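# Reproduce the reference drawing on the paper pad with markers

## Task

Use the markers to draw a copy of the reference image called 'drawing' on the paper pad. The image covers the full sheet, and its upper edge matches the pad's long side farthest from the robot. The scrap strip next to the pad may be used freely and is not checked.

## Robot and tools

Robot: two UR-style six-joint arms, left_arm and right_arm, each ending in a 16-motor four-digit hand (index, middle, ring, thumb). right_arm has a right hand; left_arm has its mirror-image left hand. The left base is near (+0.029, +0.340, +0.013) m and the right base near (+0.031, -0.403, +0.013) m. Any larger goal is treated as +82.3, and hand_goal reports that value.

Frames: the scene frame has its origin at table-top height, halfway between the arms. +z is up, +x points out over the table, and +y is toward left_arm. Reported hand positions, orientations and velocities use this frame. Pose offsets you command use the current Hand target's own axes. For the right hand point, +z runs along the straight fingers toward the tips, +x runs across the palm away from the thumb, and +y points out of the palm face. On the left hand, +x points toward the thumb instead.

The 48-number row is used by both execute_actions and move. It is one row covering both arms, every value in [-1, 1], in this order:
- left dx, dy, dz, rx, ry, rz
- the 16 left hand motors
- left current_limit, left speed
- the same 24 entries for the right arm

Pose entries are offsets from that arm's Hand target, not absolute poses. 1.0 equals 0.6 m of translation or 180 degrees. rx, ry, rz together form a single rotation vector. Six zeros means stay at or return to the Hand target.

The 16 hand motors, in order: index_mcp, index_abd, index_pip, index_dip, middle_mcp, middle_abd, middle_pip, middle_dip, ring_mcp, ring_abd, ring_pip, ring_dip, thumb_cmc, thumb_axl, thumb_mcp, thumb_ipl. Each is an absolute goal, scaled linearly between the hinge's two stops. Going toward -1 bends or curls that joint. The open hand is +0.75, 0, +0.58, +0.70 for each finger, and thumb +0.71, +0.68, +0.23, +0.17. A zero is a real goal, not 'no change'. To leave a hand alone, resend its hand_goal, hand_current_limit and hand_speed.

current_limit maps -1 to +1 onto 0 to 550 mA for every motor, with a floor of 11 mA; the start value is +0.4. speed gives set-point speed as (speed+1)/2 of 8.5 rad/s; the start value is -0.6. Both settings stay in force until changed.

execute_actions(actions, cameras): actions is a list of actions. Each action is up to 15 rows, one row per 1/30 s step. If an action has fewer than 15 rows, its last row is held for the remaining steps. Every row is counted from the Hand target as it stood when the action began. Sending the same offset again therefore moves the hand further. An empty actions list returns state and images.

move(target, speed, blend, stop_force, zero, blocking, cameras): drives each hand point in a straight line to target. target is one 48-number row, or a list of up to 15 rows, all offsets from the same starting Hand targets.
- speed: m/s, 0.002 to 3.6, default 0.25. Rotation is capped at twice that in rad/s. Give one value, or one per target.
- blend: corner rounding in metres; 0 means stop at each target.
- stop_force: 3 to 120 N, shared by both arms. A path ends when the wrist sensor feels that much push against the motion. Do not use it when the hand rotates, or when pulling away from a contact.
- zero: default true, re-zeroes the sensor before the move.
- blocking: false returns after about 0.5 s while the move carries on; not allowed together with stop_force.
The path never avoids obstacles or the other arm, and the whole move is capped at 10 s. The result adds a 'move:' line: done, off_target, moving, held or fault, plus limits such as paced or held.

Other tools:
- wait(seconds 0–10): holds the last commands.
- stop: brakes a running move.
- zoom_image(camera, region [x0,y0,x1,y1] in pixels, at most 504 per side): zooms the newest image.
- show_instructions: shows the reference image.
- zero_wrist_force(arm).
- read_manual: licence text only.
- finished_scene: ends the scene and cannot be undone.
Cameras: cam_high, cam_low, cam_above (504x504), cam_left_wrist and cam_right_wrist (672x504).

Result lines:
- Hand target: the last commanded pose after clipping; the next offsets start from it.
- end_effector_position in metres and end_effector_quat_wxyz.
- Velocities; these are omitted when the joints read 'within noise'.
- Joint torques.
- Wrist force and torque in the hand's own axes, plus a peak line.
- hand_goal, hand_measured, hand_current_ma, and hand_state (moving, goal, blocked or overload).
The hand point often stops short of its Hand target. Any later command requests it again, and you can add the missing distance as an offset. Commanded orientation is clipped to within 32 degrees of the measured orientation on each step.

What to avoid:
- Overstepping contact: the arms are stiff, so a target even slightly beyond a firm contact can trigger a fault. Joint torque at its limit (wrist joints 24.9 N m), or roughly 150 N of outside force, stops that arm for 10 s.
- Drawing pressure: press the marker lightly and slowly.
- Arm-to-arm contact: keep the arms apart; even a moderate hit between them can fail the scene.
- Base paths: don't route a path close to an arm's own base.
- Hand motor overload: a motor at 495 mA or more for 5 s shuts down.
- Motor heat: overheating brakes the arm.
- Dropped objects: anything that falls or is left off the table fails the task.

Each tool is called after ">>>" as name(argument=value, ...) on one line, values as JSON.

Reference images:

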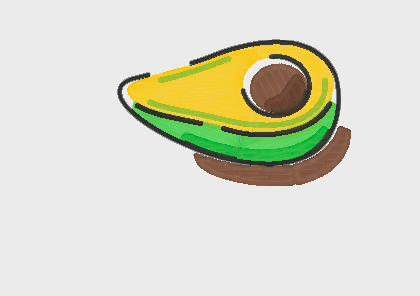

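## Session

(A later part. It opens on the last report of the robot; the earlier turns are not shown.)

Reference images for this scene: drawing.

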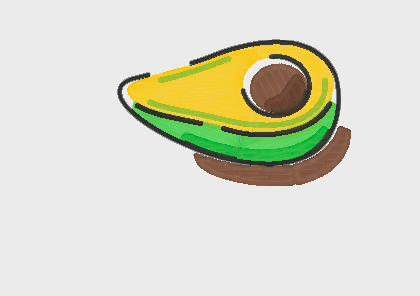

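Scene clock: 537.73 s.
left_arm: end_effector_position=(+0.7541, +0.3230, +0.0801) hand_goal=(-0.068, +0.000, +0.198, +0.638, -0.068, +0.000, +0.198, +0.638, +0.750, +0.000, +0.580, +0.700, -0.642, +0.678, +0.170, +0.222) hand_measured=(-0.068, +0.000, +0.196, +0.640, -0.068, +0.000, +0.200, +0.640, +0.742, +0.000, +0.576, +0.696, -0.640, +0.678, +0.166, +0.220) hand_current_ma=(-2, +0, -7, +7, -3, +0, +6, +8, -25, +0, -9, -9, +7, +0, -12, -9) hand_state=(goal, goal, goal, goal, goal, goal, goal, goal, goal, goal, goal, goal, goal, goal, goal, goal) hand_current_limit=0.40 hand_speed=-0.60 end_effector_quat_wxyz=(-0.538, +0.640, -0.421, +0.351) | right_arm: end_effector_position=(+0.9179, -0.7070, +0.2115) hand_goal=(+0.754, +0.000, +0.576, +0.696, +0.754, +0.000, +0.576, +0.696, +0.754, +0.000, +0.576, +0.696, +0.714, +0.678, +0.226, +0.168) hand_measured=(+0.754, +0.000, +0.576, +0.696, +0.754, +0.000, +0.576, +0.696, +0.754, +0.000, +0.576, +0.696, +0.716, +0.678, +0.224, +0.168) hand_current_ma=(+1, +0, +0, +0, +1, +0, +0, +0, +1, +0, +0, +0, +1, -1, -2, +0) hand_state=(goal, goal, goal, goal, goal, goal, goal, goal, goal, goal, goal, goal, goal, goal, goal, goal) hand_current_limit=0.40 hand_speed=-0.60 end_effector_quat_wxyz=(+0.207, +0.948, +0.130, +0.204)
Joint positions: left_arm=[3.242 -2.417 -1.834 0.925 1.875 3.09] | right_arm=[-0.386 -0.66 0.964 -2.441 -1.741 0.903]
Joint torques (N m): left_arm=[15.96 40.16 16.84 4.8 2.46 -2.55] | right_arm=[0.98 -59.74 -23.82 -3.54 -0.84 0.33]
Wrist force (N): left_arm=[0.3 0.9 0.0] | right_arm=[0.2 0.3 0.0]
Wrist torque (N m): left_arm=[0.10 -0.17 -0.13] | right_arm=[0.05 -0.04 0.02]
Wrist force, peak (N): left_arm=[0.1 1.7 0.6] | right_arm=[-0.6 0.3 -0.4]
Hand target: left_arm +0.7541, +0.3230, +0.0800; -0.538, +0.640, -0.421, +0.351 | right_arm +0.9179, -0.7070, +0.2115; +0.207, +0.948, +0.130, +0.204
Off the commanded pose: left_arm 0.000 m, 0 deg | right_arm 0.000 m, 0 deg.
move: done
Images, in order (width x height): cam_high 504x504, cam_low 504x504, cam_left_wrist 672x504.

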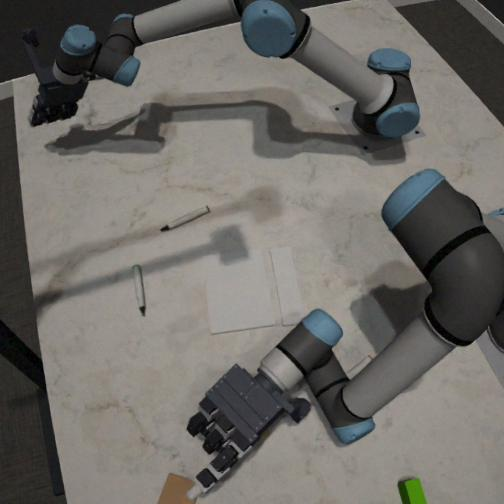

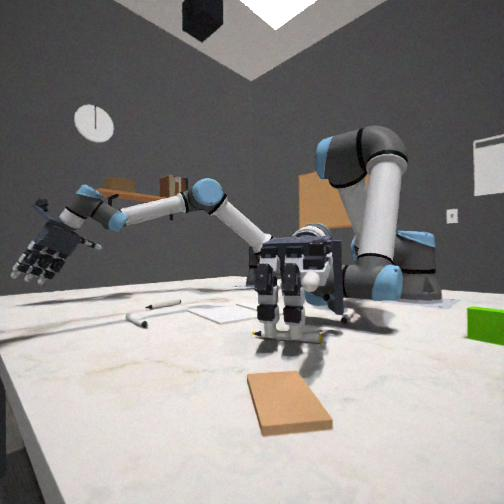

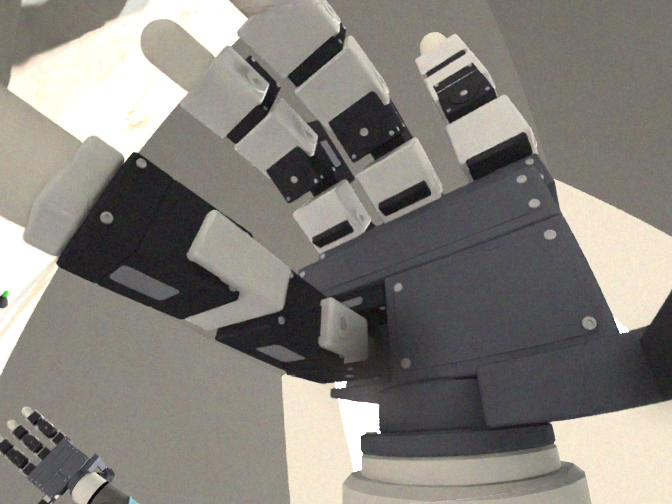

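>>> move(target=[[0,0.0285,-0.0077,0,0,0,-0.178,0,0.197,0.638,-0.178,0,0.197,0.638,0.75,0,0.58,0.70,-0.643,0.677,0.112,0.222,0.4,-0.6,0,0,0,0,0,0,0.754,0,0.576,0.696,0.754,0,0.576,0.696,0.754,0,0.576,0.696,0.714,0.678,0.226,0.168,0.4,-0.6]], speed=0.05, cameras=["cam_high","cam_low","cam_left_wrist"])

>>> zoom_image(camera="cam_low", region=[220, 260, 360, 370])

>>> zoom_image(camera="cam_left_wrist", region=[0, 0, 300, 300])

>>> zoom_image(camera="cam_high", region=[160, 340, 320, 500])

Scene clock: 609.87 s.
left_arm: end_effector_position=(+0.7472, +0.3201, +0.0640) hand_goal=(-0.178, +0.000, +0.198, +0.638, -0.178, +0.000, +0.198, +0.638, +0.750, +0.000, +0.580, +0.700, -0.642, +0.678, +0.112, +0.222) hand_measured=(-0.178, +0.000, +0.196, +0.640, -0.178, +0.000, +0.200, +0.640, +0.742, +0.000, +0.576, +0.696, -0.640, +0.678, +0.114, +0.220) hand_current_ma=(+0, +0, -7, +7, +0, +0, +6, +8, -25, +0, -9, -9, +7, +0, +7, -8) hand_state=(goal, goal, goal, goal, goal, goal, goal, goal, goal, goal, goal, goal, goal, goal, goal, goal) hand_current_limit=0.40 hand_speed=-0.60 end_effector_quat_wxyz=(-0.538, +0.640, -0.421, +0.351) | right_arm: end_effector_position=(+0.9179, -0.7070, +0.2115) hand_goal=(+0.754, +0.000, +0.576, +0.696, +0.754, +0.000, +0.576, +0.696, +0.754, +0.000, +0.576, +0.696, +0.714, +0.678, +0.226, +0.168) hand_measured=(+0.754, +0.000, +0.576, +0.696, +0.754, +0.000, +0.576, +0.696, +0.754, +0.000, +0.576, +0.696, +0.716, +0.678, +0.224, +0.168) hand_current_ma=(+1, +0, +0, +0, +1, +0, +0, +0, +1, +0, +0, +0, +1, -1, -2, +0) hand_state=(goal, goal, goal, goal, goal, goal, goal, goal, goal, goal, goal, goal, goal, goal, goal, goal) hand_current_limit=0.40 hand_speed=-0.60 end_effector_quat_wxyz=(+0.207, +0.948, +0.130, +0.204)
Joint positions: left_arm=[3.237 -2.445 -1.846 0.966 1.879 3.089] | right_arm=[-0.386 -0.66 0.964 -2.441 -1.741 0.903]
Joint torques (N m): left_arm=[-12.28 39.91 3.31 4.65 2.46 -2.43] | right_arm=[0.8 -60.28 -24.29 -3.74 -0.8 0.35]
Wrist force (N): left_arm=[0.2 0.9 0.1] | right_arm=[-0.1 0.1 -0.2]
Wrist torque (N m): left_arm=[0.10 -0.15 -0.12] | right_arm=[0.02 0.01 0.01]
Wrist force, peak (N): left_arm=[0.5 1.2 -0.1] | right_arm=[-0.3 0.7 0.0]
Hand target: left_arm +0.7471, +0.3201, +0.0640; -0.538, +0.640, -0.421, +0.351 | right_arm +0.9179, -0.7070, +0.2115; +0.207, +0.948, +0.130, +0.204
Off the commanded pose: left_arm 0.000 m, 0 deg | right_arm 0.000 m, 0 deg.
move: done
Images, in order (width x height): cam_high 504x504, cam_low 504x504, cam_left_wrist 672x504.

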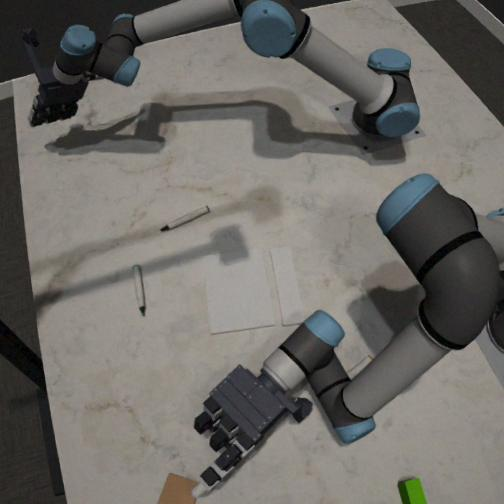

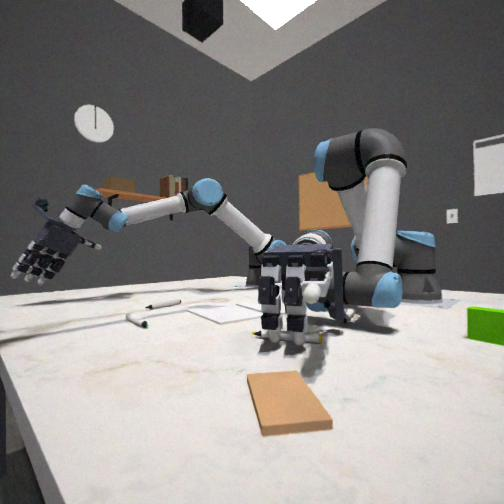

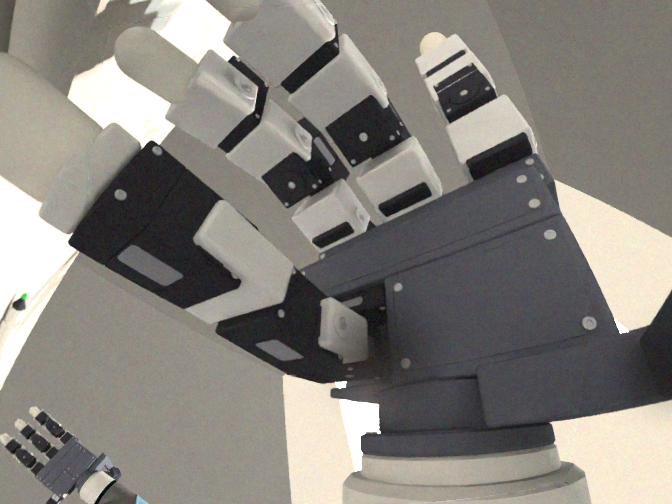

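Scaled by 3.600 from the camera's 504x504 image, which has a finer 720x720 frame.

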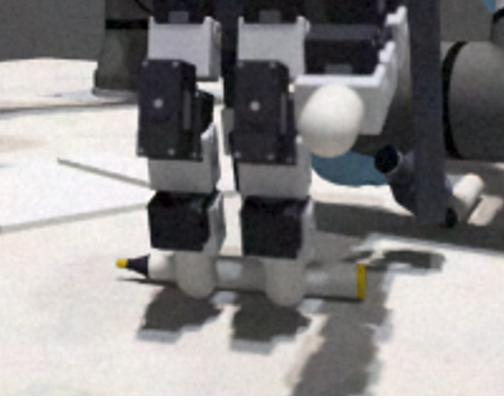

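Scaled by 1.680 from the camera's 672x504 image, which has a finer 960x720 frame.

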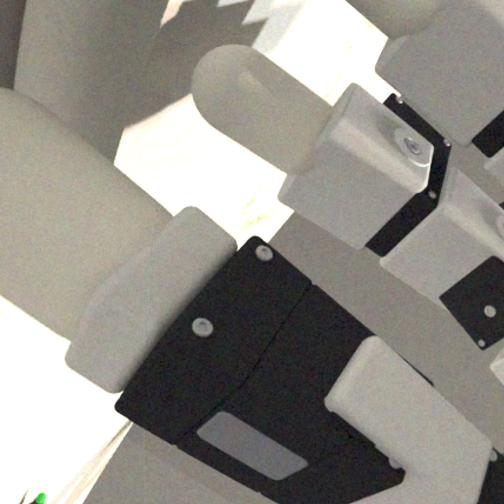

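Scaled by 3.150 from the camera's 504x504 image, which has a finer 720x720 frame.

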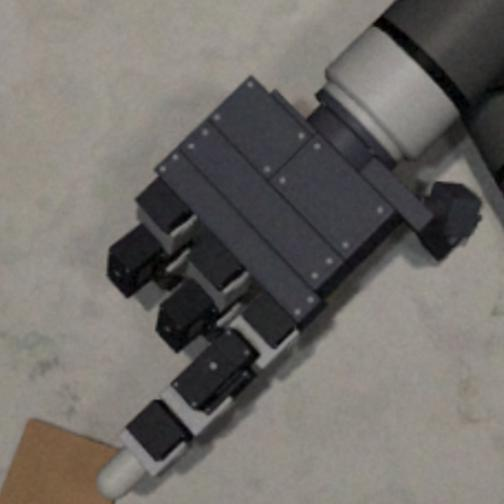

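>>> move(target=[[-0.0067,0.0145,0.0025,0,0,0,-0.247,0,0.197,0.638,-0.247,0,0.197,0.638,0.75,0,0.58,0.70,-0.643,0.677,0.079,0.222,0.4,-0.8,0,0,0,0,0,0,0.754,0,0.576,0.696,0.754,0,0.576,0.696,0.754,0,0.576,0.696,0.714,0.678,0.226,0.168,0.4,-0.6]], speed=0.04, cameras=["cam_low","cam_left_wrist"])

>>> zoom_image(camera="cam_low", region=[220, 260, 360, 370])

>>> zoom_image(camera="cam_left_wrist", region=[0, 0, 300, 300])

Scene clock: 630.63 s.
left_arm: end_effector_position=(+0.7455, +0.3237, +0.0553) hand_goal=(-0.246, +0.000, +0.198, +0.638, -0.246, +0.000, +0.198, +0.638, +0.750, +0.000, +0.580, +0.700, -0.642, +0.678, +0.080, +0.222) hand_measured=(-0.246, +0.002, +0.196, +0.638, -0.244, +0.002, +0.198, +0.640, +0.742, +0.000, +0.576, +0.696, -0.640, +0.678, +0.082, +0.220) hand_current_ma=(+3, +4, -6, -1, +5, +4, +0, +3, -25, +0, -9, -9, +7, +0, +9, -8) hand_state=(goal, goal, goal, goal, goal, goal, goal, goal, goal, goal, goal, goal, goal, goal, goal, goal) hand_current_limit=0.40 hand_speed=-0.80 end_effector_quat_wxyz=(-0.538, +0.640, -0.421, +0.351) | right_arm: end_effector_position=(+0.9179, -0.7070, +0.2115) hand_goal=(+0.754, +0.000, +0.576, +0.696, +0.754, +0.000, +0.576, +0.696, +0.754, +0.000, +0.576, +0.696, +0.714, +0.678, +0.226, +0.168) hand_measured=(+0.754, +0.000, +0.576, +0.696, +0.754, +0.000, +0.576, +0.696, +0.754, +0.000, +0.576, +0.696, +0.716, +0.678, +0.224, +0.168) hand_current_ma=(+1, +0, +0, +0, +1, +0, +0, +0, +1, +0, +0, +0, +1, -1, -2, +0) hand_state=(goal, goal, goal, goal, goal, goal, goal, goal, goal, goal, goal, goal, goal, goal, goal, goal) hand_current_limit=0.40 hand_speed=-0.60 end_effector_quat_wxyz=(+0.207, +0.948, +0.130, +0.204)
Joint positions: left_arm=[3.245 -2.463 -1.848 0.986 1.872 3.09] | right_arm=[-0.386 -0.66 0.964 -2.441 -1.741 0.903]
Joint torques (N m): left_arm=[15.54 35.22 0.64 3.31 -2.38 2.61] | right_arm=[0.79 -60.79 -24.57 -3.89 -0.89 0.41]
Wrist force (N): left_arm=[0.6 -6.9 0.3] | right_arm=[-0.1 0.0 -0.3]
Wrist torque (N m): left_arm=[-0.15 -0.15 -0.21] | right_arm=[0.01 0.02 -0.01]
Wrist force, peak (N): left_arm=[0.6 -6.9 0.3] | right_arm=[-0.2 0.0 -0.6]
Hand target: left_arm +0.7455, +0.3238, +0.0552; -0.538, +0.640, -0.421, +0.351 | right_arm +0.9179, -0.7070, +0.2115; +0.207, +0.948, +0.130, +0.204
Off the commanded pose: left_arm 0.000 m, 0 deg | right_arm 0.000 m, 0 deg.
move: done
Images, in order (width x height): cam_low 504x504, cam_left_wrist 672x504.

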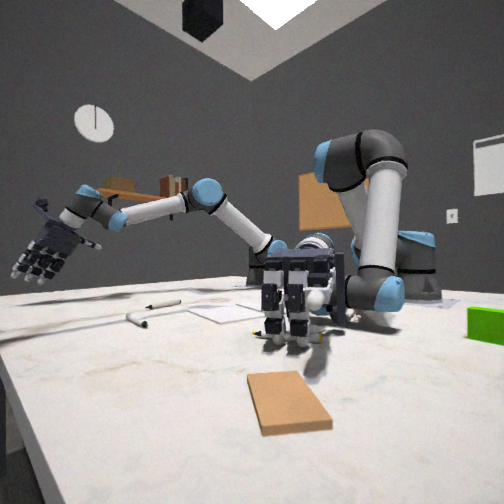

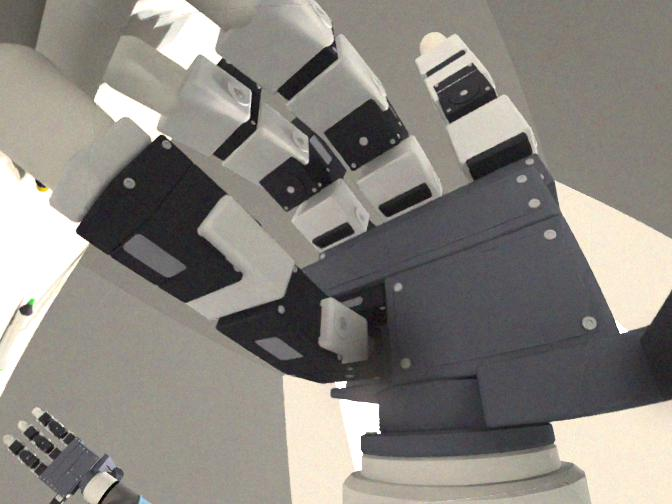

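Scaled by 3.600 from the camera's 504x504 image, which has a finer 720x720 frame.

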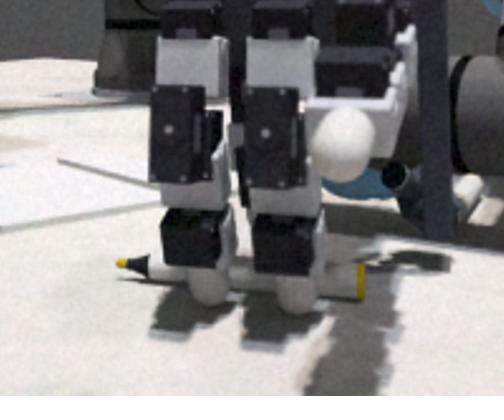

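Scaled by 1.680 from the camera's 672x504 image, which has a finer 960x720 frame.

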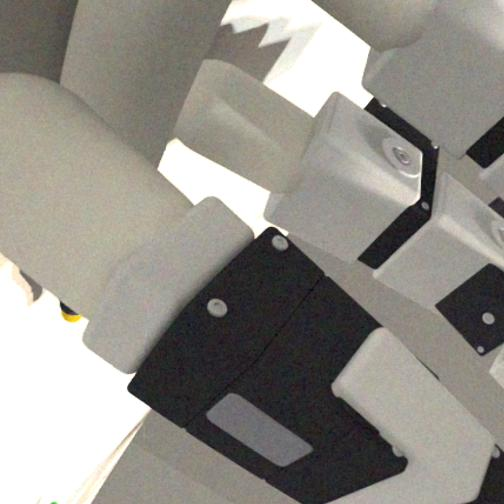

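>>> move(target=[[0,-0.0022,-0.0003,0,0,0,-0.479,0,0.197,0.638,-0.479,0,0.197,0.638,0.75,0,0.58,0.70,-0.643,0.677,-0.09,0.222,0.4,-0.88,0,0,0,0,0,0,0.754,0,0.576,0.696,0.754,0,0.576,0.696,0.754,0,0.576,0.696,0.714,0.678,0.226,0.168,0.4,-0.6]], speed=0.04, cameras=["cam_low","cam_left_wrist"])

>>> zoom_image(camera="cam_low", region=[220, 260, 360, 370])

>>> zoom_image(camera="cam_left_wrist", region=[0, 0, 300, 300])

Scene clock: 661.80 s.
left_arm: end_effector_position=(+0.7455, +0.3238, +0.0565) hand_goal=(-0.478, +0.000, +0.198, +0.638, -0.478, +0.000, +0.198, +0.638, +0.750, +0.000, +0.580, +0.700, -0.642, +0.678, -0.090, +0.222) hand_measured=(-0.318, +0.006, +0.226, +0.650, -0.372, +0.000, +0.224, +0.650, +0.742, +0.000, +0.576, +0.696, -0.644, +0.678, +0.002, +0.248) hand_current_ma=(+385, +14, +107, +41, +384, -1, +101, +40, -25, +0, -9, -9, -5, +0, +384, +140) hand_state=(blocked, goal, blocked, goal, blocked, goal, blocked, goal, goal, goal, goal, goal, goal, goal, blocked, blocked) hand_current_limit=0.40 hand_speed=-0.88 end_effector_quat_wxyz=(-0.538, +0.640, -0.421, +0.351) | right_arm: end_effector_position=(+0.9179, -0.7070, +0.2115) hand_goal=(+0.754, +0.000, +0.576, +0.696, +0.754, +0.000, +0.576, +0.696, +0.754, +0.000, +0.576, +0.696, +0.714, +0.678, +0.226, +0.168) hand_measured=(+0.754, +0.000, +0.576, +0.696, +0.754, +0.000, +0.576, +0.696, +0.754, +0.000, +0.576, +0.696, +0.716, +0.678, +0.224, +0.168) hand_current_ma=(+1, +0, +0, +0, +1, +0, +0, +0, +1, +0, +0, +0, +1, -1, -2, +0) hand_state=(goal, goal, goal, goal, goal, goal, goal, goal, goal, goal, goal, goal, goal, goal, goal, goal) hand_current_limit=0.40 hand_speed=-0.60 end_effector_quat_wxyz=(+0.207, +0.948, +0.130, +0.204)
Joint positions: left_arm=[3.245 -2.46 -1.849 0.983 1.872 3.09] | right_arm=[-0.386 -0.66 0.964 -2.441 -1.741 0.903]
Joint torques (N m): left_arm=[14.99 57.12 2.88 0.08 -2.41 1.47] | right_arm=[0.8 -60.85 -24.83 -4.06 -0.91 0.36]
Wrist force (N): left_arm=[0.3 1.1 -0.1] | right_arm=[-0.3 -0.2 0.1]
Wrist torque (N m): left_arm=[0.17 -0.17 -0.17] | right_arm=[-0.04 0.03 -0.03]
Wrist force, peak (N): left_arm=[0.9 -12.1 2.7] | right_arm=[-0.1 0.4 -0.6]
Hand target: left_arm +0.7455, +0.3238, +0.0565; -0.538, +0.640, -0.421, +0.351 | right_arm +0.9179, -0.7070, +0.2115; +0.207, +0.948, +0.130, +0.204
Off the commanded pose: left_arm 0.000 m, 0 deg | right_arm 0.000 m, 0 deg.
move: done
Images, in order (width x height): cam_low 504x504, cam_left_wrist 672x504.

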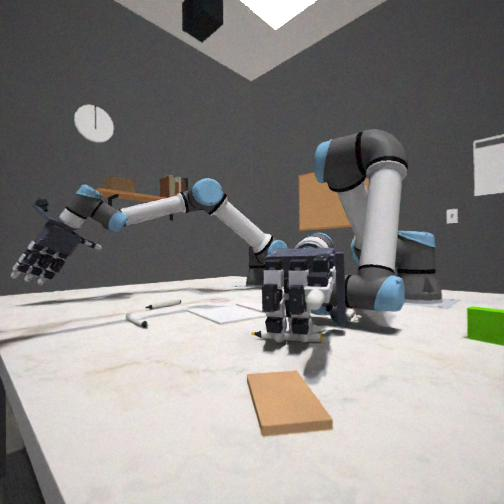

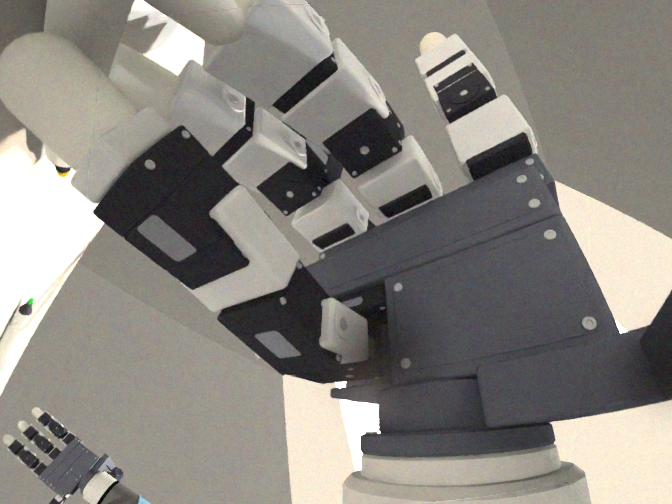

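Scaled by 3.600 from the camera's 504x504 image, which has a finer 720x720 frame.

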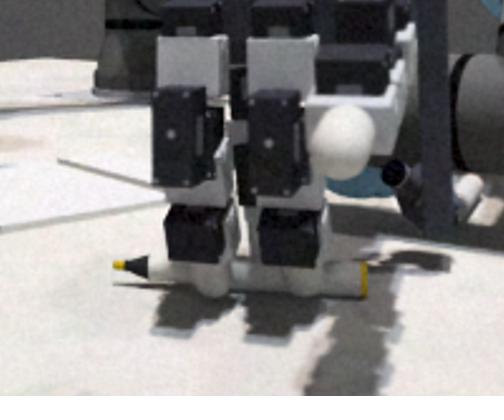

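Scaled by 1.680 from the camera's 672x504 image, which has a finer 960x720 frame.

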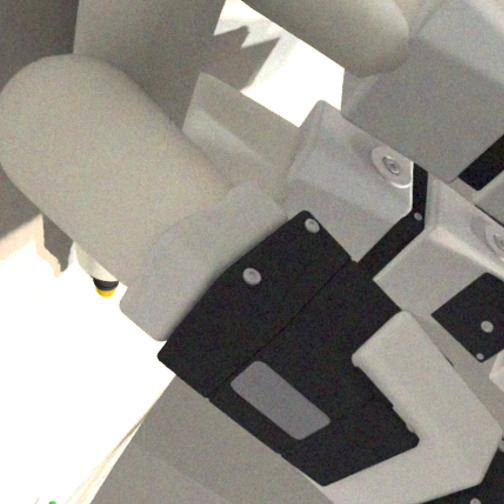

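>>> move(target=[[0,-0.1641,-0.0289,0,0,0,-0.479,0,0.197,0.638,-0.479,0,0.197,0.638,0.75,0,0.58,0.70,-0.643,0.677,-0.09,0.222,0.4,-0.88,0,0,0,0,0,0,0.754,0,0.576,0.696,0.754,0,0.576,0.696,0.754,0,0.576,0.696,0.714,0.678,0.226,0.168,0.4,-0.6]], speed=0.1, cameras=["cam_low","cam_high","cam_left_wrist"])

>>> zoom_image(camera="cam_low", region=[220, 200, 360, 340])

>>> zoom_image(camera="cam_left_wrist", region=[0, 0, 300, 300])

Scene clock: 672.43 s.
left_arm: end_effector_position=(+0.7458, +0.3235, +0.1564) hand_goal=(-0.478, +0.000, +0.198, +0.638, -0.478, +0.000, +0.198, +0.638, +0.750, +0.000, +0.580, +0.700, -0.642, +0.678, -0.090, +0.222) hand_measured=(-0.318, +0.006, +0.226, +0.650, -0.372, +0.000, +0.226, +0.650, +0.742, +0.000, +0.576, +0.696, -0.644, +0.678, +0.002, +0.248) hand_current_ma=(+385, +14, +107, +41, +385, -1, +103, +41, -26, +0, -9, -9, -5, +0, +385, +140) hand_state=(blocked, goal, blocked, goal, blocked, goal, blocked, goal, goal, goal, goal, goal, goal, goal, blocked, blocked) hand_current_limit=0.40 hand_speed=-0.88 end_effector_quat_wxyz=(-0.538, +0.640, -0.421, +0.351) | right_arm: end_effector_position=(+0.9179, -0.7070, +0.2115) hand_goal=(+0.754, +0.000, +0.576, +0.696, +0.754, +0.000, +0.576, +0.696, +0.754, +0.000, +0.576, +0.696, +0.714, +0.678, +0.226, +0.168) hand_measured=(+0.754, +0.000, +0.576, +0.696, +0.754, +0.000, +0.576, +0.696, +0.754, +0.000, +0.576, +0.696, +0.716, +0.678, +0.224, +0.168) hand_current_ma=(+1, +0, +0, +0, +1, +0, +0, +0, +1, +0, +0, +0, +1, -1, -2, +0) hand_state=(goal, goal, goal, goal, goal, goal, goal, goal, goal, goal, goal, goal, goal, goal, goal, goal) hand_current_limit=0.40 hand_speed=-0.60 end_effector_quat_wxyz=(+0.207, +0.948, +0.130, +0.204)
Joint positions: left_arm=[3.244 -2.244 -1.875 0.794 1.873 3.09] | right_arm=[-0.386 -0.66 0.964 -2.441 -1.741 0.903]
Joint torques (N m): left_arm=[-9.89 53.87 19.33 -0.15 2.18 -1.9] | right_arm=[0.77 -61.44 -25.04 -4.23 -1.01 0.42]
Wrist force (N): left_arm=[0.1 1.2 -0.1] | right_arm=[-0.2 0.0 -0.2]
Wrist torque (N m): left_arm=[0.19 -0.15 -0.24] | right_arm=[0.01 0.02 -0.01]
Wrist force, peak (N): left_arm=[0.1 2.1 0.3] | right_arm=[0.0 0.1 -0.7]
Hand target: left_arm +0.7458, +0.3235, +0.1565; -0.538, +0.640, -0.421, +0.351 | right_arm +0.9179, -0.7070, +0.2115; +0.207, +0.948, +0.130, +0.204
Off the commanded pose: left_arm 0.000 m, 0 deg | right_arm 0.000 m, 0 deg.
move: done
Images, in order (width x height): cam_high 504x504, cam_low 504x504, cam_left_wrist 672x504.

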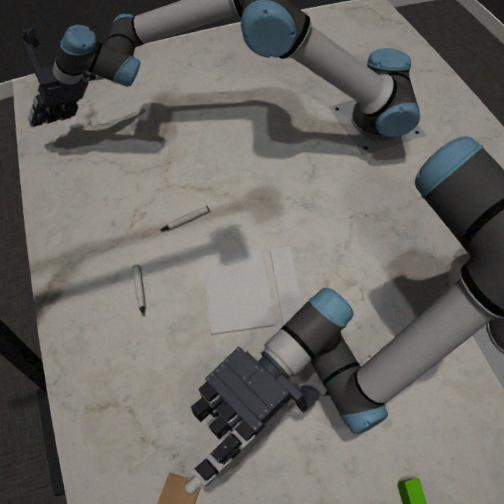

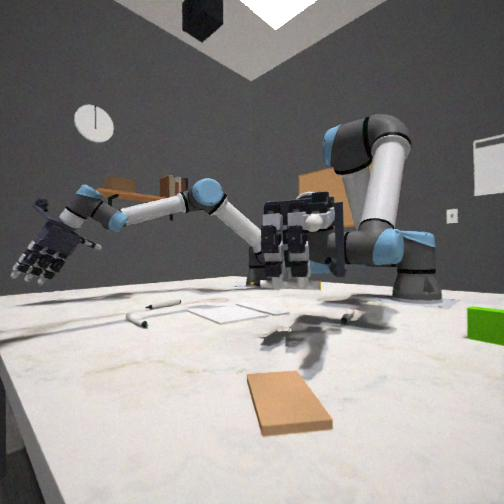

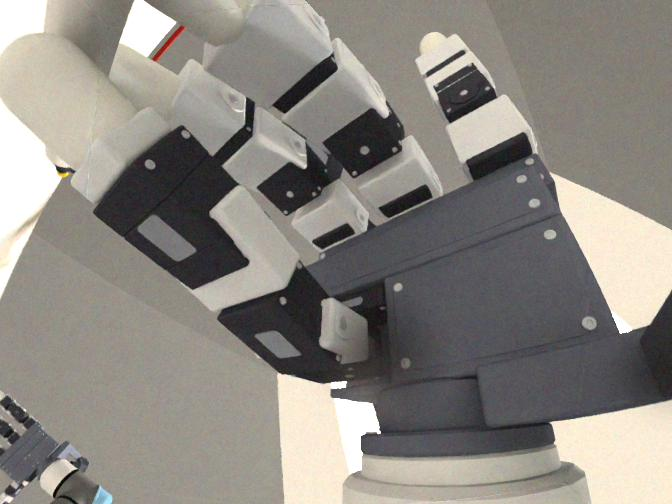

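Scaled by 3.600 from the camera's 504x504 image, which has a finer 720x720 frame.

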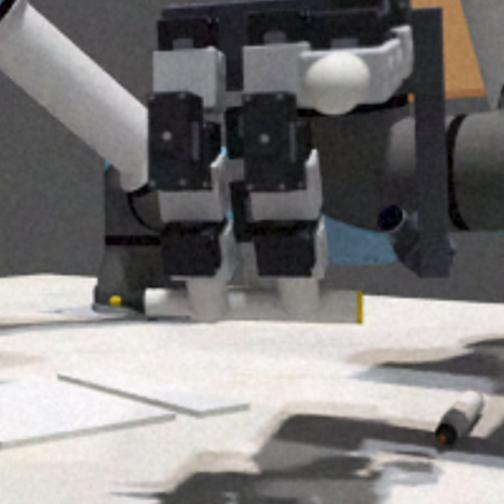

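Scaled by 1.680 from the camera's 672x504 image, which has a finer 960x720 frame.

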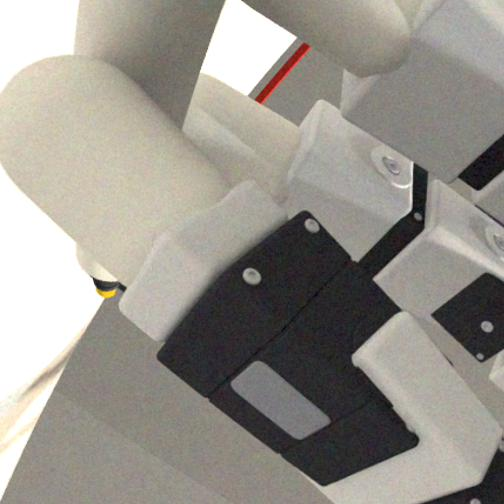

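>>> move(target=[[0.394,0.0747,-0.5525,0.0953,0.1087,0.5168,-0.479,0,0.197,0.638,-0.479,0,0.197,0.638,0.75,0,0.58,0.70,-0.643,0.677,-0.09,0.222,0.4,-0.88,0,0,0,0,0,0,0.754,0,0.576,0.696,0.754,0,0.576,0.696,0.754,0,0.576,0.696,0.714,0.678,0.226,0.168,0.4,-0.6]], speed=0.2, cameras=["all"])

Scene clock: 722.10 s.
left_arm: end_effector_position=(+0.7268, +0.2918, +0.1577) hand_goal=(-0.478, +0.000, +0.198, +0.638, -0.478, +0.000, +0.198, +0.638, +0.750, +0.000, +0.580, +0.700, -0.642, +0.678, -0.090, +0.222) hand_measured=(-0.320, +0.006, +0.226, +0.650, -0.374, +0.000, +0.226, +0.650, +0.742, +0.000, +0.576, +0.696, -0.644, +0.678, +0.002, +0.250) hand_current_ma=(+385, +15, +110, +42, +385, -1, +105, +42, -26, +0, -9, -9, -4, +0, +385, +146) hand_state=(blocked, goal, blocked, goal, blocked, goal, blocked, goal, goal, goal, goal, goal, goal, goal, blocked, blocked) hand_current_limit=0.40 hand_speed=-0.88 end_effector_quat_wxyz=(+0.564, -0.595, +0.470, -0.327) | right_arm: end_effector_position=(+0.9179, -0.7070, +0.2115) hand_goal=(+0.754, +0.000, +0.576, +0.696, +0.754, +0.000, +0.576, +0.696, +0.754, +0.000, +0.576, +0.696, +0.714, +0.678, +0.226, +0.168) hand_measured=(+0.754, +0.000, +0.576, +0.696, +0.754, +0.000, +0.576, +0.696, +0.754, +0.000, +0.576, +0.696, +0.716, +0.678, +0.224, +0.168) hand_current_ma=(+1, +0, +0, +0, +1, +0, +0, +0, +1, +0, +0, +0, +1, -1, -2, +0) hand_state=(goal, goal, goal, goal, goal, goal, goal, goal, goal, goal, goal, goal, goal, goal, goal, goal) hand_current_limit=0.40 hand_speed=-0.60 end_effector_quat_wxyz=(+0.207, +0.948, +0.130, +0.204)
Joint positions: left_arm=[3.173 -2.235 -1.904 0.837 1.911 3.231] | right_arm=[-0.386 -0.66 0.964 -2.441 -1.741 0.903]
Joint torques (N m): left_arm=[15.17 36.08 19.03 0 -2.26 -2.54] | right_arm=[0.73 -62.6 -25.61 -4.27 -1.06 0.45]
Wrist force (N): left_arm=[0.3 0.9 0.1] | right_arm=[-0.5 0.1 -0.1]
Wrist torque (N m): left_arm=[0.09 -0.18 -0.19] | right_arm=[0.02 0.07 -0.04]
Wrist force, peak (N): left_arm=[4.1 0.6 -2.4] | right_arm=[-0.5 0.1 -0.6]
Hand target: left_arm +0.7268, +0.2919, +0.1577; +0.564, -0.595, +0.470, -0.327 (not the last commanded pose) | right_arm +0.9179, -0.7070, +0.2115; +0.207, +0.948, +0.130, +0.204
Off the commanded pose: left_arm 0.373 m, 88 deg | right_arm 0.000 m, 0 deg.
move: held (left_arm; a check stopped the path); limits=held
pose unreachable (left arm): on one or more control steps of this call, first in action 0 (counted from 0), this arm could not follow its commanded pose, so it was not sent that pose on those steps. It may still have moved: this result reports where it is.
cause: moving toward the commanded pose would bring two parts of the arm too close to each other (joints 4 (wrist 1) to 6 (wrist 3) lie between them).

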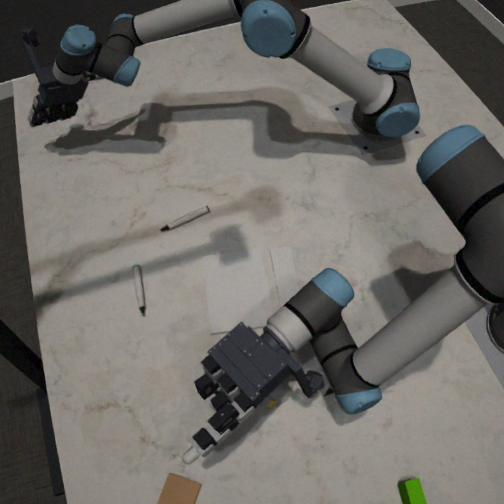

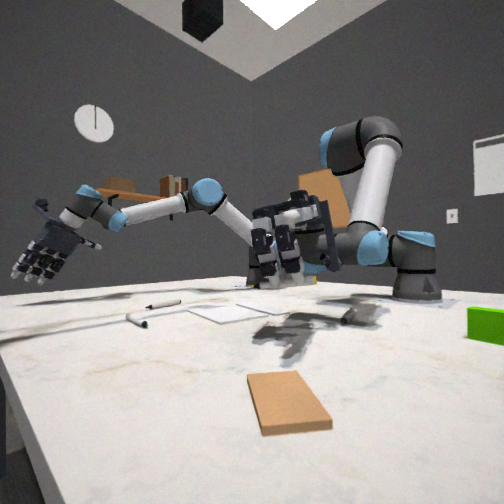

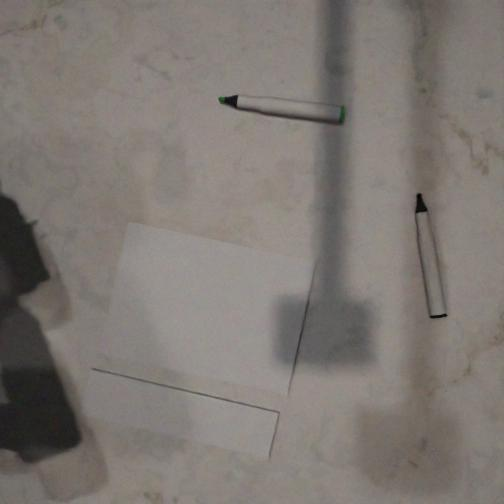

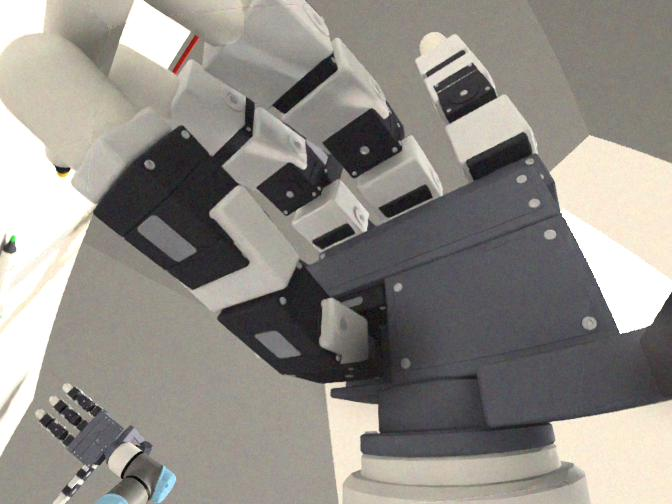

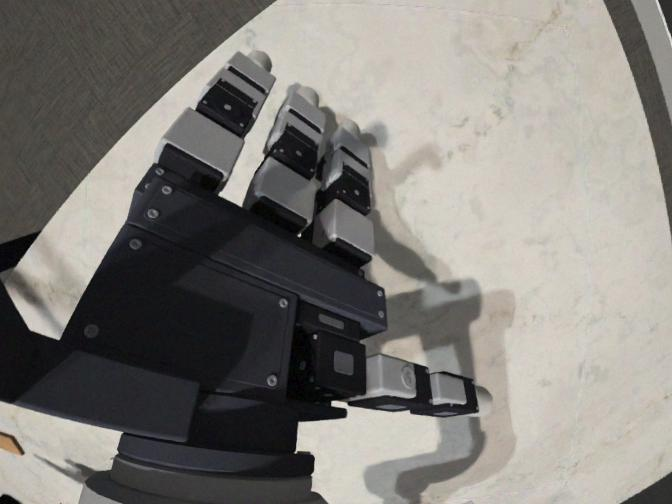

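>>> move(target=[[0.3458,-0.054,-0.4432,0.0257,0.4457,0.0355,-0.479,0,0.197,0.638,-0.479,0,0.197,0.638,0.75,0,0.58,0.70,-0.643,0.677,-0.09,0.222,0.4,-0.88,0,0,0,0,0,0,0.754,0,0.576,0.696,0.754,0,0.576,0.696,0.754,0,0.576,0.696,0.714,0.678,0.226,0.168,0.4,-0.6]], speed=0.2, cameras=["cam_high","cam_above","cam_left_wrist"])

Scene clock: 811.37 s.
left_arm: end_effector_position=(+0.5601, +0.0000, +0.2002) hand_goal=(-0.478, +0.000, +0.198, +0.638, -0.478, +0.000, +0.198, +0.638, +0.750, +0.000, +0.580, +0.700, -0.642, +0.678, -0.090, +0.222) hand_measured=(-0.320, +0.006, +0.226, +0.650, -0.374, +0.000, +0.226, +0.650, +0.742, +0.000, +0.576, +0.696, -0.644, +0.678, +0.002, +0.250) hand_current_ma=(+385, +15, +110, +42, +385, -1, +105, +42, -26, +0, -9, -9, -4, +0, +385, +146) hand_state=(blocked, goal, blocked, goal, blocked, goal, blocked, goal, goal, goal, goal, goal, goal, goal, blocked, blocked) hand_current_limit=0.40 hand_speed=-0.88 end_effector_quat_wxyz=(+0.166, -0.199, +0.740, -0.621) | right_arm: end_effector_position=(+0.9179, -0.7070, +0.2115) hand_goal=(+0.754, +0.000, +0.576, +0.696, +0.754, +0.000, +0.576, +0.696, +0.754, +0.000, +0.576, +0.696, +0.714, +0.678, +0.226, +0.168) hand_measured=(+0.754, +0.000, +0.576, +0.696, +0.754, +0.000, +0.576, +0.696, +0.754, +0.000, +0.576, +0.696, +0.716, +0.678, +0.224, +0.168) hand_current_ma=(+1, +0, +0, +0, +1, +0, +0, +0, +1, +0, +0, +0, +1, -1, -2, +0) hand_state=(goal, goal, goal, goal, goal, goal, goal, goal, goal, goal, goal, goal, goal, goal, goal, goal) hand_current_limit=0.40 hand_speed=-0.60 end_effector_quat_wxyz=(+0.207, +0.948, +0.130, +0.204)
Joint positions: left_arm=[3.113 -2.047 -2.064 0.645 0.576 3.416] | right_arm=[-0.386 -0.66 0.964 -2.441 -1.741 0.903]
Joint torques (N m): left_arm=[-11.47 29.07 19.63 -0.45 -2.99 2.2] | right_arm=[0.82 -62.25 -25.82 -4.61 -1.08 0.42]
Wrist force (N): left_arm=[-0.1 1.1 -0.2] | right_arm=[-0.1 0.4 0.2]
Wrist torque (N m): left_arm=[0.12 -0.14 -0.31] | right_arm=[0.03 0.01 0.00]
Wrist force, peak (N): left_arm=[0.1 1.5 0.5] | right_arm=[0.0 0.4 -0.6]
Hand target: left_arm +0.5601, +0.0000, +0.2002; +0.166, -0.199, +0.740, -0.621 | right_arm +0.9179, -0.7070, +0.2115; +0.207, +0.948, +0.130, +0.204
Off the commanded pose: left_arm 0.000 m, 0 deg | right_arm 0.000 m, 0 deg.
move: done
Images, in order (width x height): cam_high 504x504, cam_above 504x504, cam_left_wrist 672x504.

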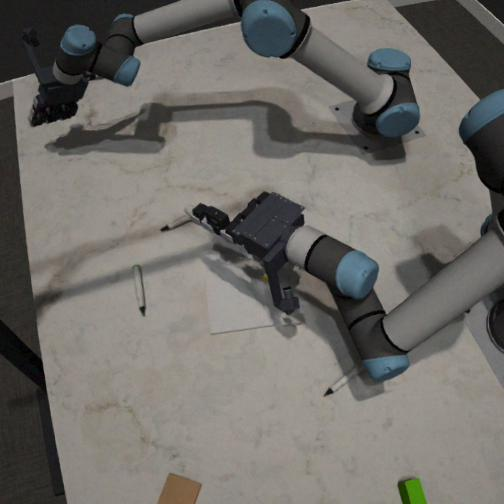

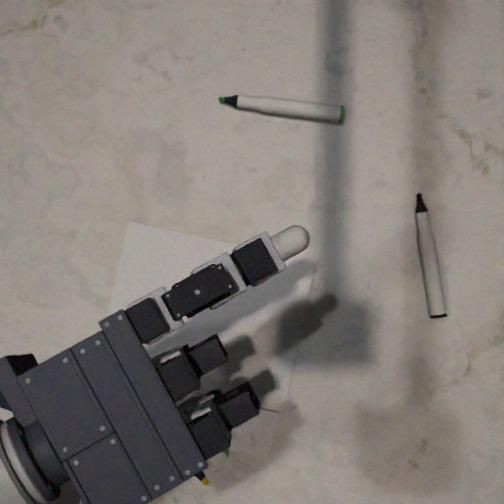

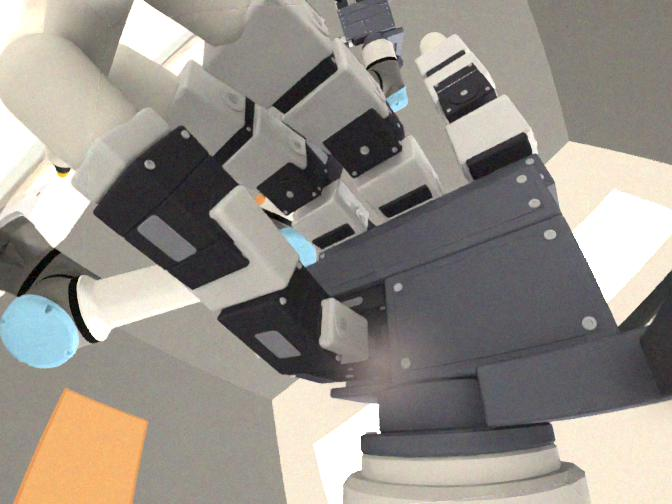

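>>> move(target=[[0.1518,0.1208,-0.0113,-0.0067,0.0067,0.5,-0.479,0,0.197,0.638,-0.479,0,0.197,0.638,0.75,0,0.58,0.70,-0.643,0.677,-0.09,0.222,0.4,-0.88,0,0,0,0,0,0,0.754,0,0.576,0.696,0.754,0,0.576,0.696,0.754,0,0.576,0.696,0.714,0.678,0.226,0.168,0.4,-0.6]], speed=0.2, cameras=["cam_high","cam_low","cam_above","cam_left_wrist"])

>>> zoom_image(camera="cam_low", region=[180, 200, 340, 340])

Scene clock: 848.93 s.
left_arm: end_effector_position=(+0.4715, -0.0289, +0.1301) hand_goal=(-0.478, +0.000, +0.198, +0.638, -0.478, +0.000, +0.198, +0.638, +0.750, +0.000, +0.580, +0.700, -0.642, +0.678, -0.090, +0.222) hand_measured=(-0.320, +0.008, +0.228, +0.650, -0.374, +0.002, +0.226, +0.650, +0.748, +0.002, +0.578, +0.698, -0.642, +0.678, +0.002, +0.250) hand_current_ma=(+385, +23, +111, +42, +385, +5, +105, +42, -8, +4, -7, -9, +1, +0, +385, +146) hand_state=(blocked, goal, blocked, goal, blocked, goal, blocked, goal, goal, goal, goal, goal, goal, goal, blocked, blocked) hand_current_limit=0.40 hand_speed=-0.88 end_effector_quat_wxyz=(+0.548, +0.387, +0.671, -0.316) | right_arm: end_effector_position=(+0.9179, -0.7070, +0.2115) hand_goal=(+0.754, +0.000, +0.576, +0.696, +0.754, +0.000, +0.576, +0.696, +0.754, +0.000, +0.576, +0.696, +0.714, +0.678, +0.226, +0.168) hand_measured=(+0.754, +0.000, +0.576, +0.696, +0.754, +0.000, +0.576, +0.696, +0.754, +0.000, +0.576, +0.696, +0.716, +0.678, +0.224, +0.168) hand_current_ma=(+1, +0, +0, +0, +1, +0, +0, +0, +1, +0, +0, +0, +1, -1, -2, +0) hand_state=(goal, goal, goal, goal, goal, goal, goal, goal, goal, goal, goal, goal, goal, goal, goal, goal) hand_current_limit=0.40 hand_speed=-0.60 end_effector_quat_wxyz=(+0.207, +0.948, +0.130, +0.204)
Joint positions: left_arm=[2.837 -2.292 -2.408 1.287 0.846 4.894] | right_arm=[-0.386 -0.66 0.964 -2.441 -1.741 0.903]
Joint torques (N m): left_arm=[-12.03 25.07 -5.06 4.7 2.1 2.89] | right_arm=[1.19 -63.18 -26.13 -4.86 -1.26 0.48]
Wrist force (N): left_arm=[0.8 0.8 -0.1] | right_arm=[-0.1 0.0 -0.2]
Wrist torque (N m): left_arm=[0.09 -0.26 -0.19] | right_arm=[0.01 0.02 -0.01]
Wrist force, peak (N): left_arm=[1.4 1.3 -0.5] | right_arm=[-0.7 0.1 -0.1]
Hand target: left_arm +0.4715, -0.0289, +0.1301; +0.548, +0.387, +0.671, -0.316 | right_arm +0.9179, -0.7070, +0.2115; +0.207, +0.948, +0.130, +0.204
Off the commanded pose: left_arm 0.000 m, 0 deg | right_arm 0.000 m, 0 deg.
move: done
Images, in order (width x height): cam_high 504x504, cam_low 504x504, cam_above 504x504, cam_left_wrist 672x504.

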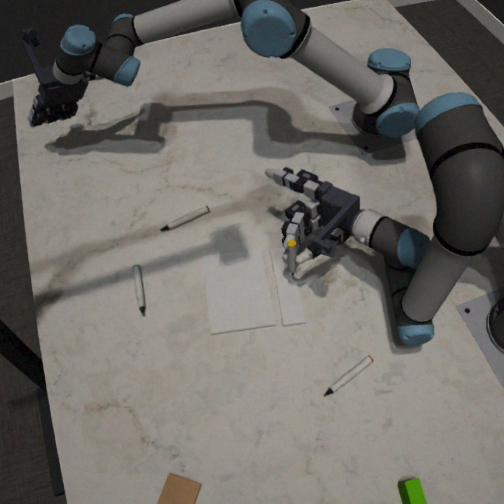

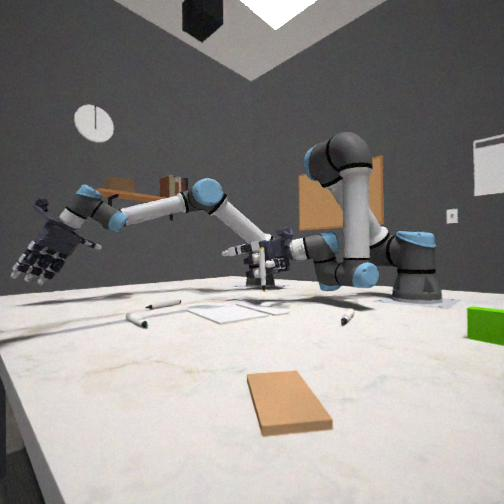

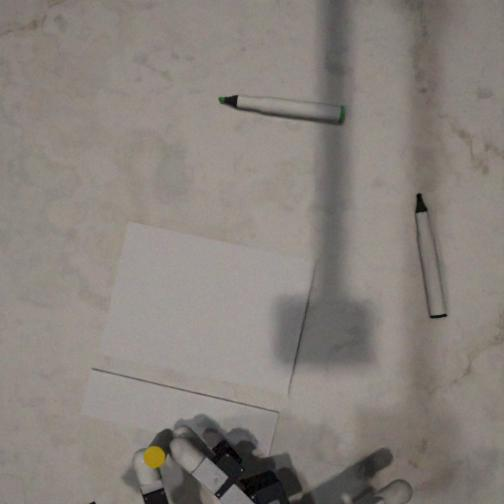

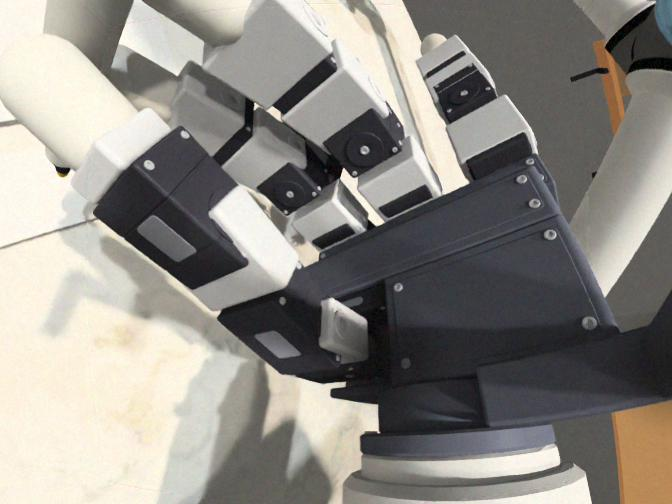

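Scaled by 3.150 from the camera's 504x504 image, which has a finer 720x720 frame.

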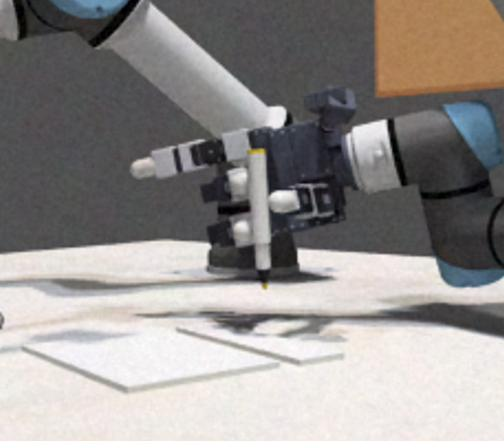

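>>> move(target=[0.0653,0,0.0133,0,0,0,-0.479,0,0.197,0.638,-0.479,0,0.197,0.638,0.75,0,0.58,0.70,-0.643,0.677,-0.09,0.222,0.4,-0.88,0,0,0,0,0,0,0.754,0,0.576,0.696,0.754,0,0.576,0.696,0.754,0,0.576,0.696,0.714,0.678,0.226,0.168,0.4,-0.6], speed=0.06, cameras=["cam_low","cam_above","cam_left_wrist"])

Scene clock: 897.23 s.
left_arm: end_effector_position=(+0.4715, -0.0289, +0.0901) hand_goal=(-0.478, +0.000, +0.198, +0.638, -0.478, +0.000, +0.198, +0.638, +0.750, +0.000, +0.580, +0.700, -0.642, +0.678, -0.090, +0.222) hand_measured=(-0.320, +0.008, +0.228, +0.650, -0.374, +0.002, +0.226, +0.650, +0.748, +0.002, +0.578, +0.698, -0.642, +0.678, +0.002, +0.250) hand_current_ma=(+385, +24, +111, +42, +385, +5, +105, +42, -8, +4, -7, -9, +1, +0, +385, +146) hand_state=(blocked, goal, blocked, goal, blocked, goal, blocked, goal, goal, goal, goal, goal, goal, goal, blocked, blocked) hand_current_limit=0.40 hand_speed=-0.88 end_effector_quat_wxyz=(+0.548, +0.387, +0.671, -0.316) | right_arm: end_effector_position=(+0.9179, -0.7070, +0.2115) hand_goal=(+0.754, +0.000, +0.576, +0.696, +0.754, +0.000, +0.576, +0.696, +0.754, +0.000, +0.576, +0.696, +0.714, +0.678, +0.226, +0.168) hand_measured=(+0.754, +0.000, +0.576, +0.696, +0.754, +0.000, +0.576, +0.696, +0.754, +0.000, +0.576, +0.696, +0.716, +0.678, +0.224, +0.168) hand_current_ma=(+1, +0, +0, +0, +1, +0, +0, +0, +1, +0, +0, +0, +1, -1, -2, +0) hand_state=(goal, goal, goal, goal, goal, goal, goal, goal, goal, goal, goal, goal, goal, goal, goal, goal) hand_current_limit=0.40 hand_speed=-0.60 end_effector_quat_wxyz=(+0.207, +0.948, +0.130, +0.204)
Joint positions: left_arm=[2.837 -2.43 -2.375 1.392 0.846 4.894] | right_arm=[-0.386 -0.66 0.964 -2.441 -1.741 0.903]
Joint torques (N m): left_arm=[-4.01 27.38 6.13 4.69 0.68 -2.23] | right_arm=[0.96 -63.97 -27.21 -4.7 -1.26 0.45]
Wrist force (N): left_arm=[0.8 0.9 -0.1] | right_arm=[0.0 0.0 0.1]
Wrist torque (N m): left_arm=[0.09 -0.26 -0.18] | right_arm=[-0.02 0.00 0.00]
Wrist force, peak (N): left_arm=[1.3 0.9 0.0] | right_arm=[-0.5 0.4 -0.2]
Hand target: left_arm +0.4715, -0.0289, +0.0901; +0.548, +0.387, +0.671, -0.316 | right_arm +0.9179, -0.7070, +0.2115; +0.207, +0.948, +0.130, +0.204
Off the commanded pose: left_arm 0.000 m, 0 deg | right_arm 0.000 m, 0 deg.
move: done
Images, in order (width x height): cam_low 504x504, cam_above 504x504, cam_left_wrist 672x504.

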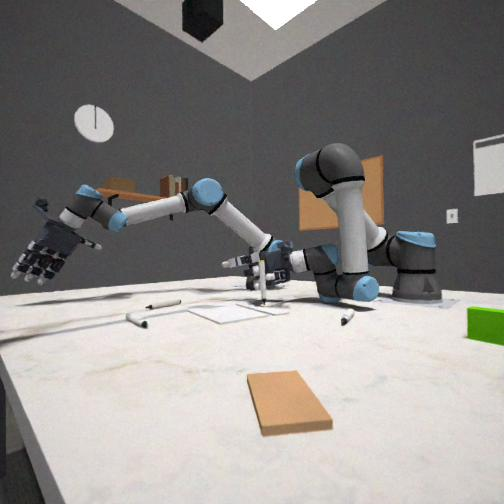

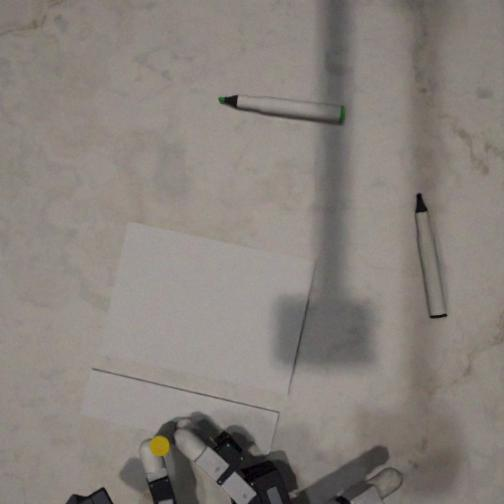

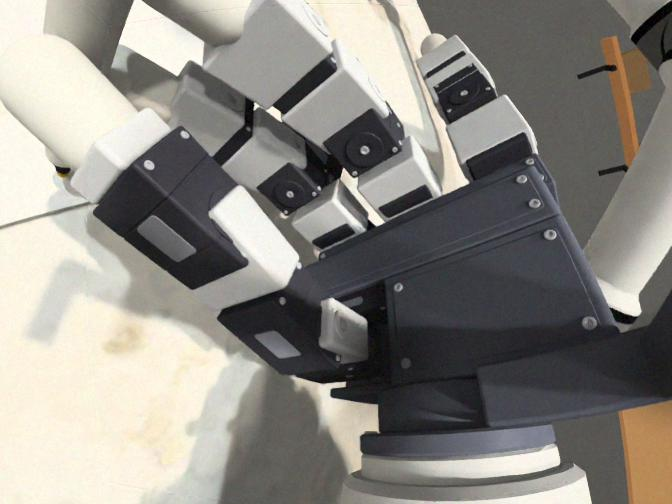

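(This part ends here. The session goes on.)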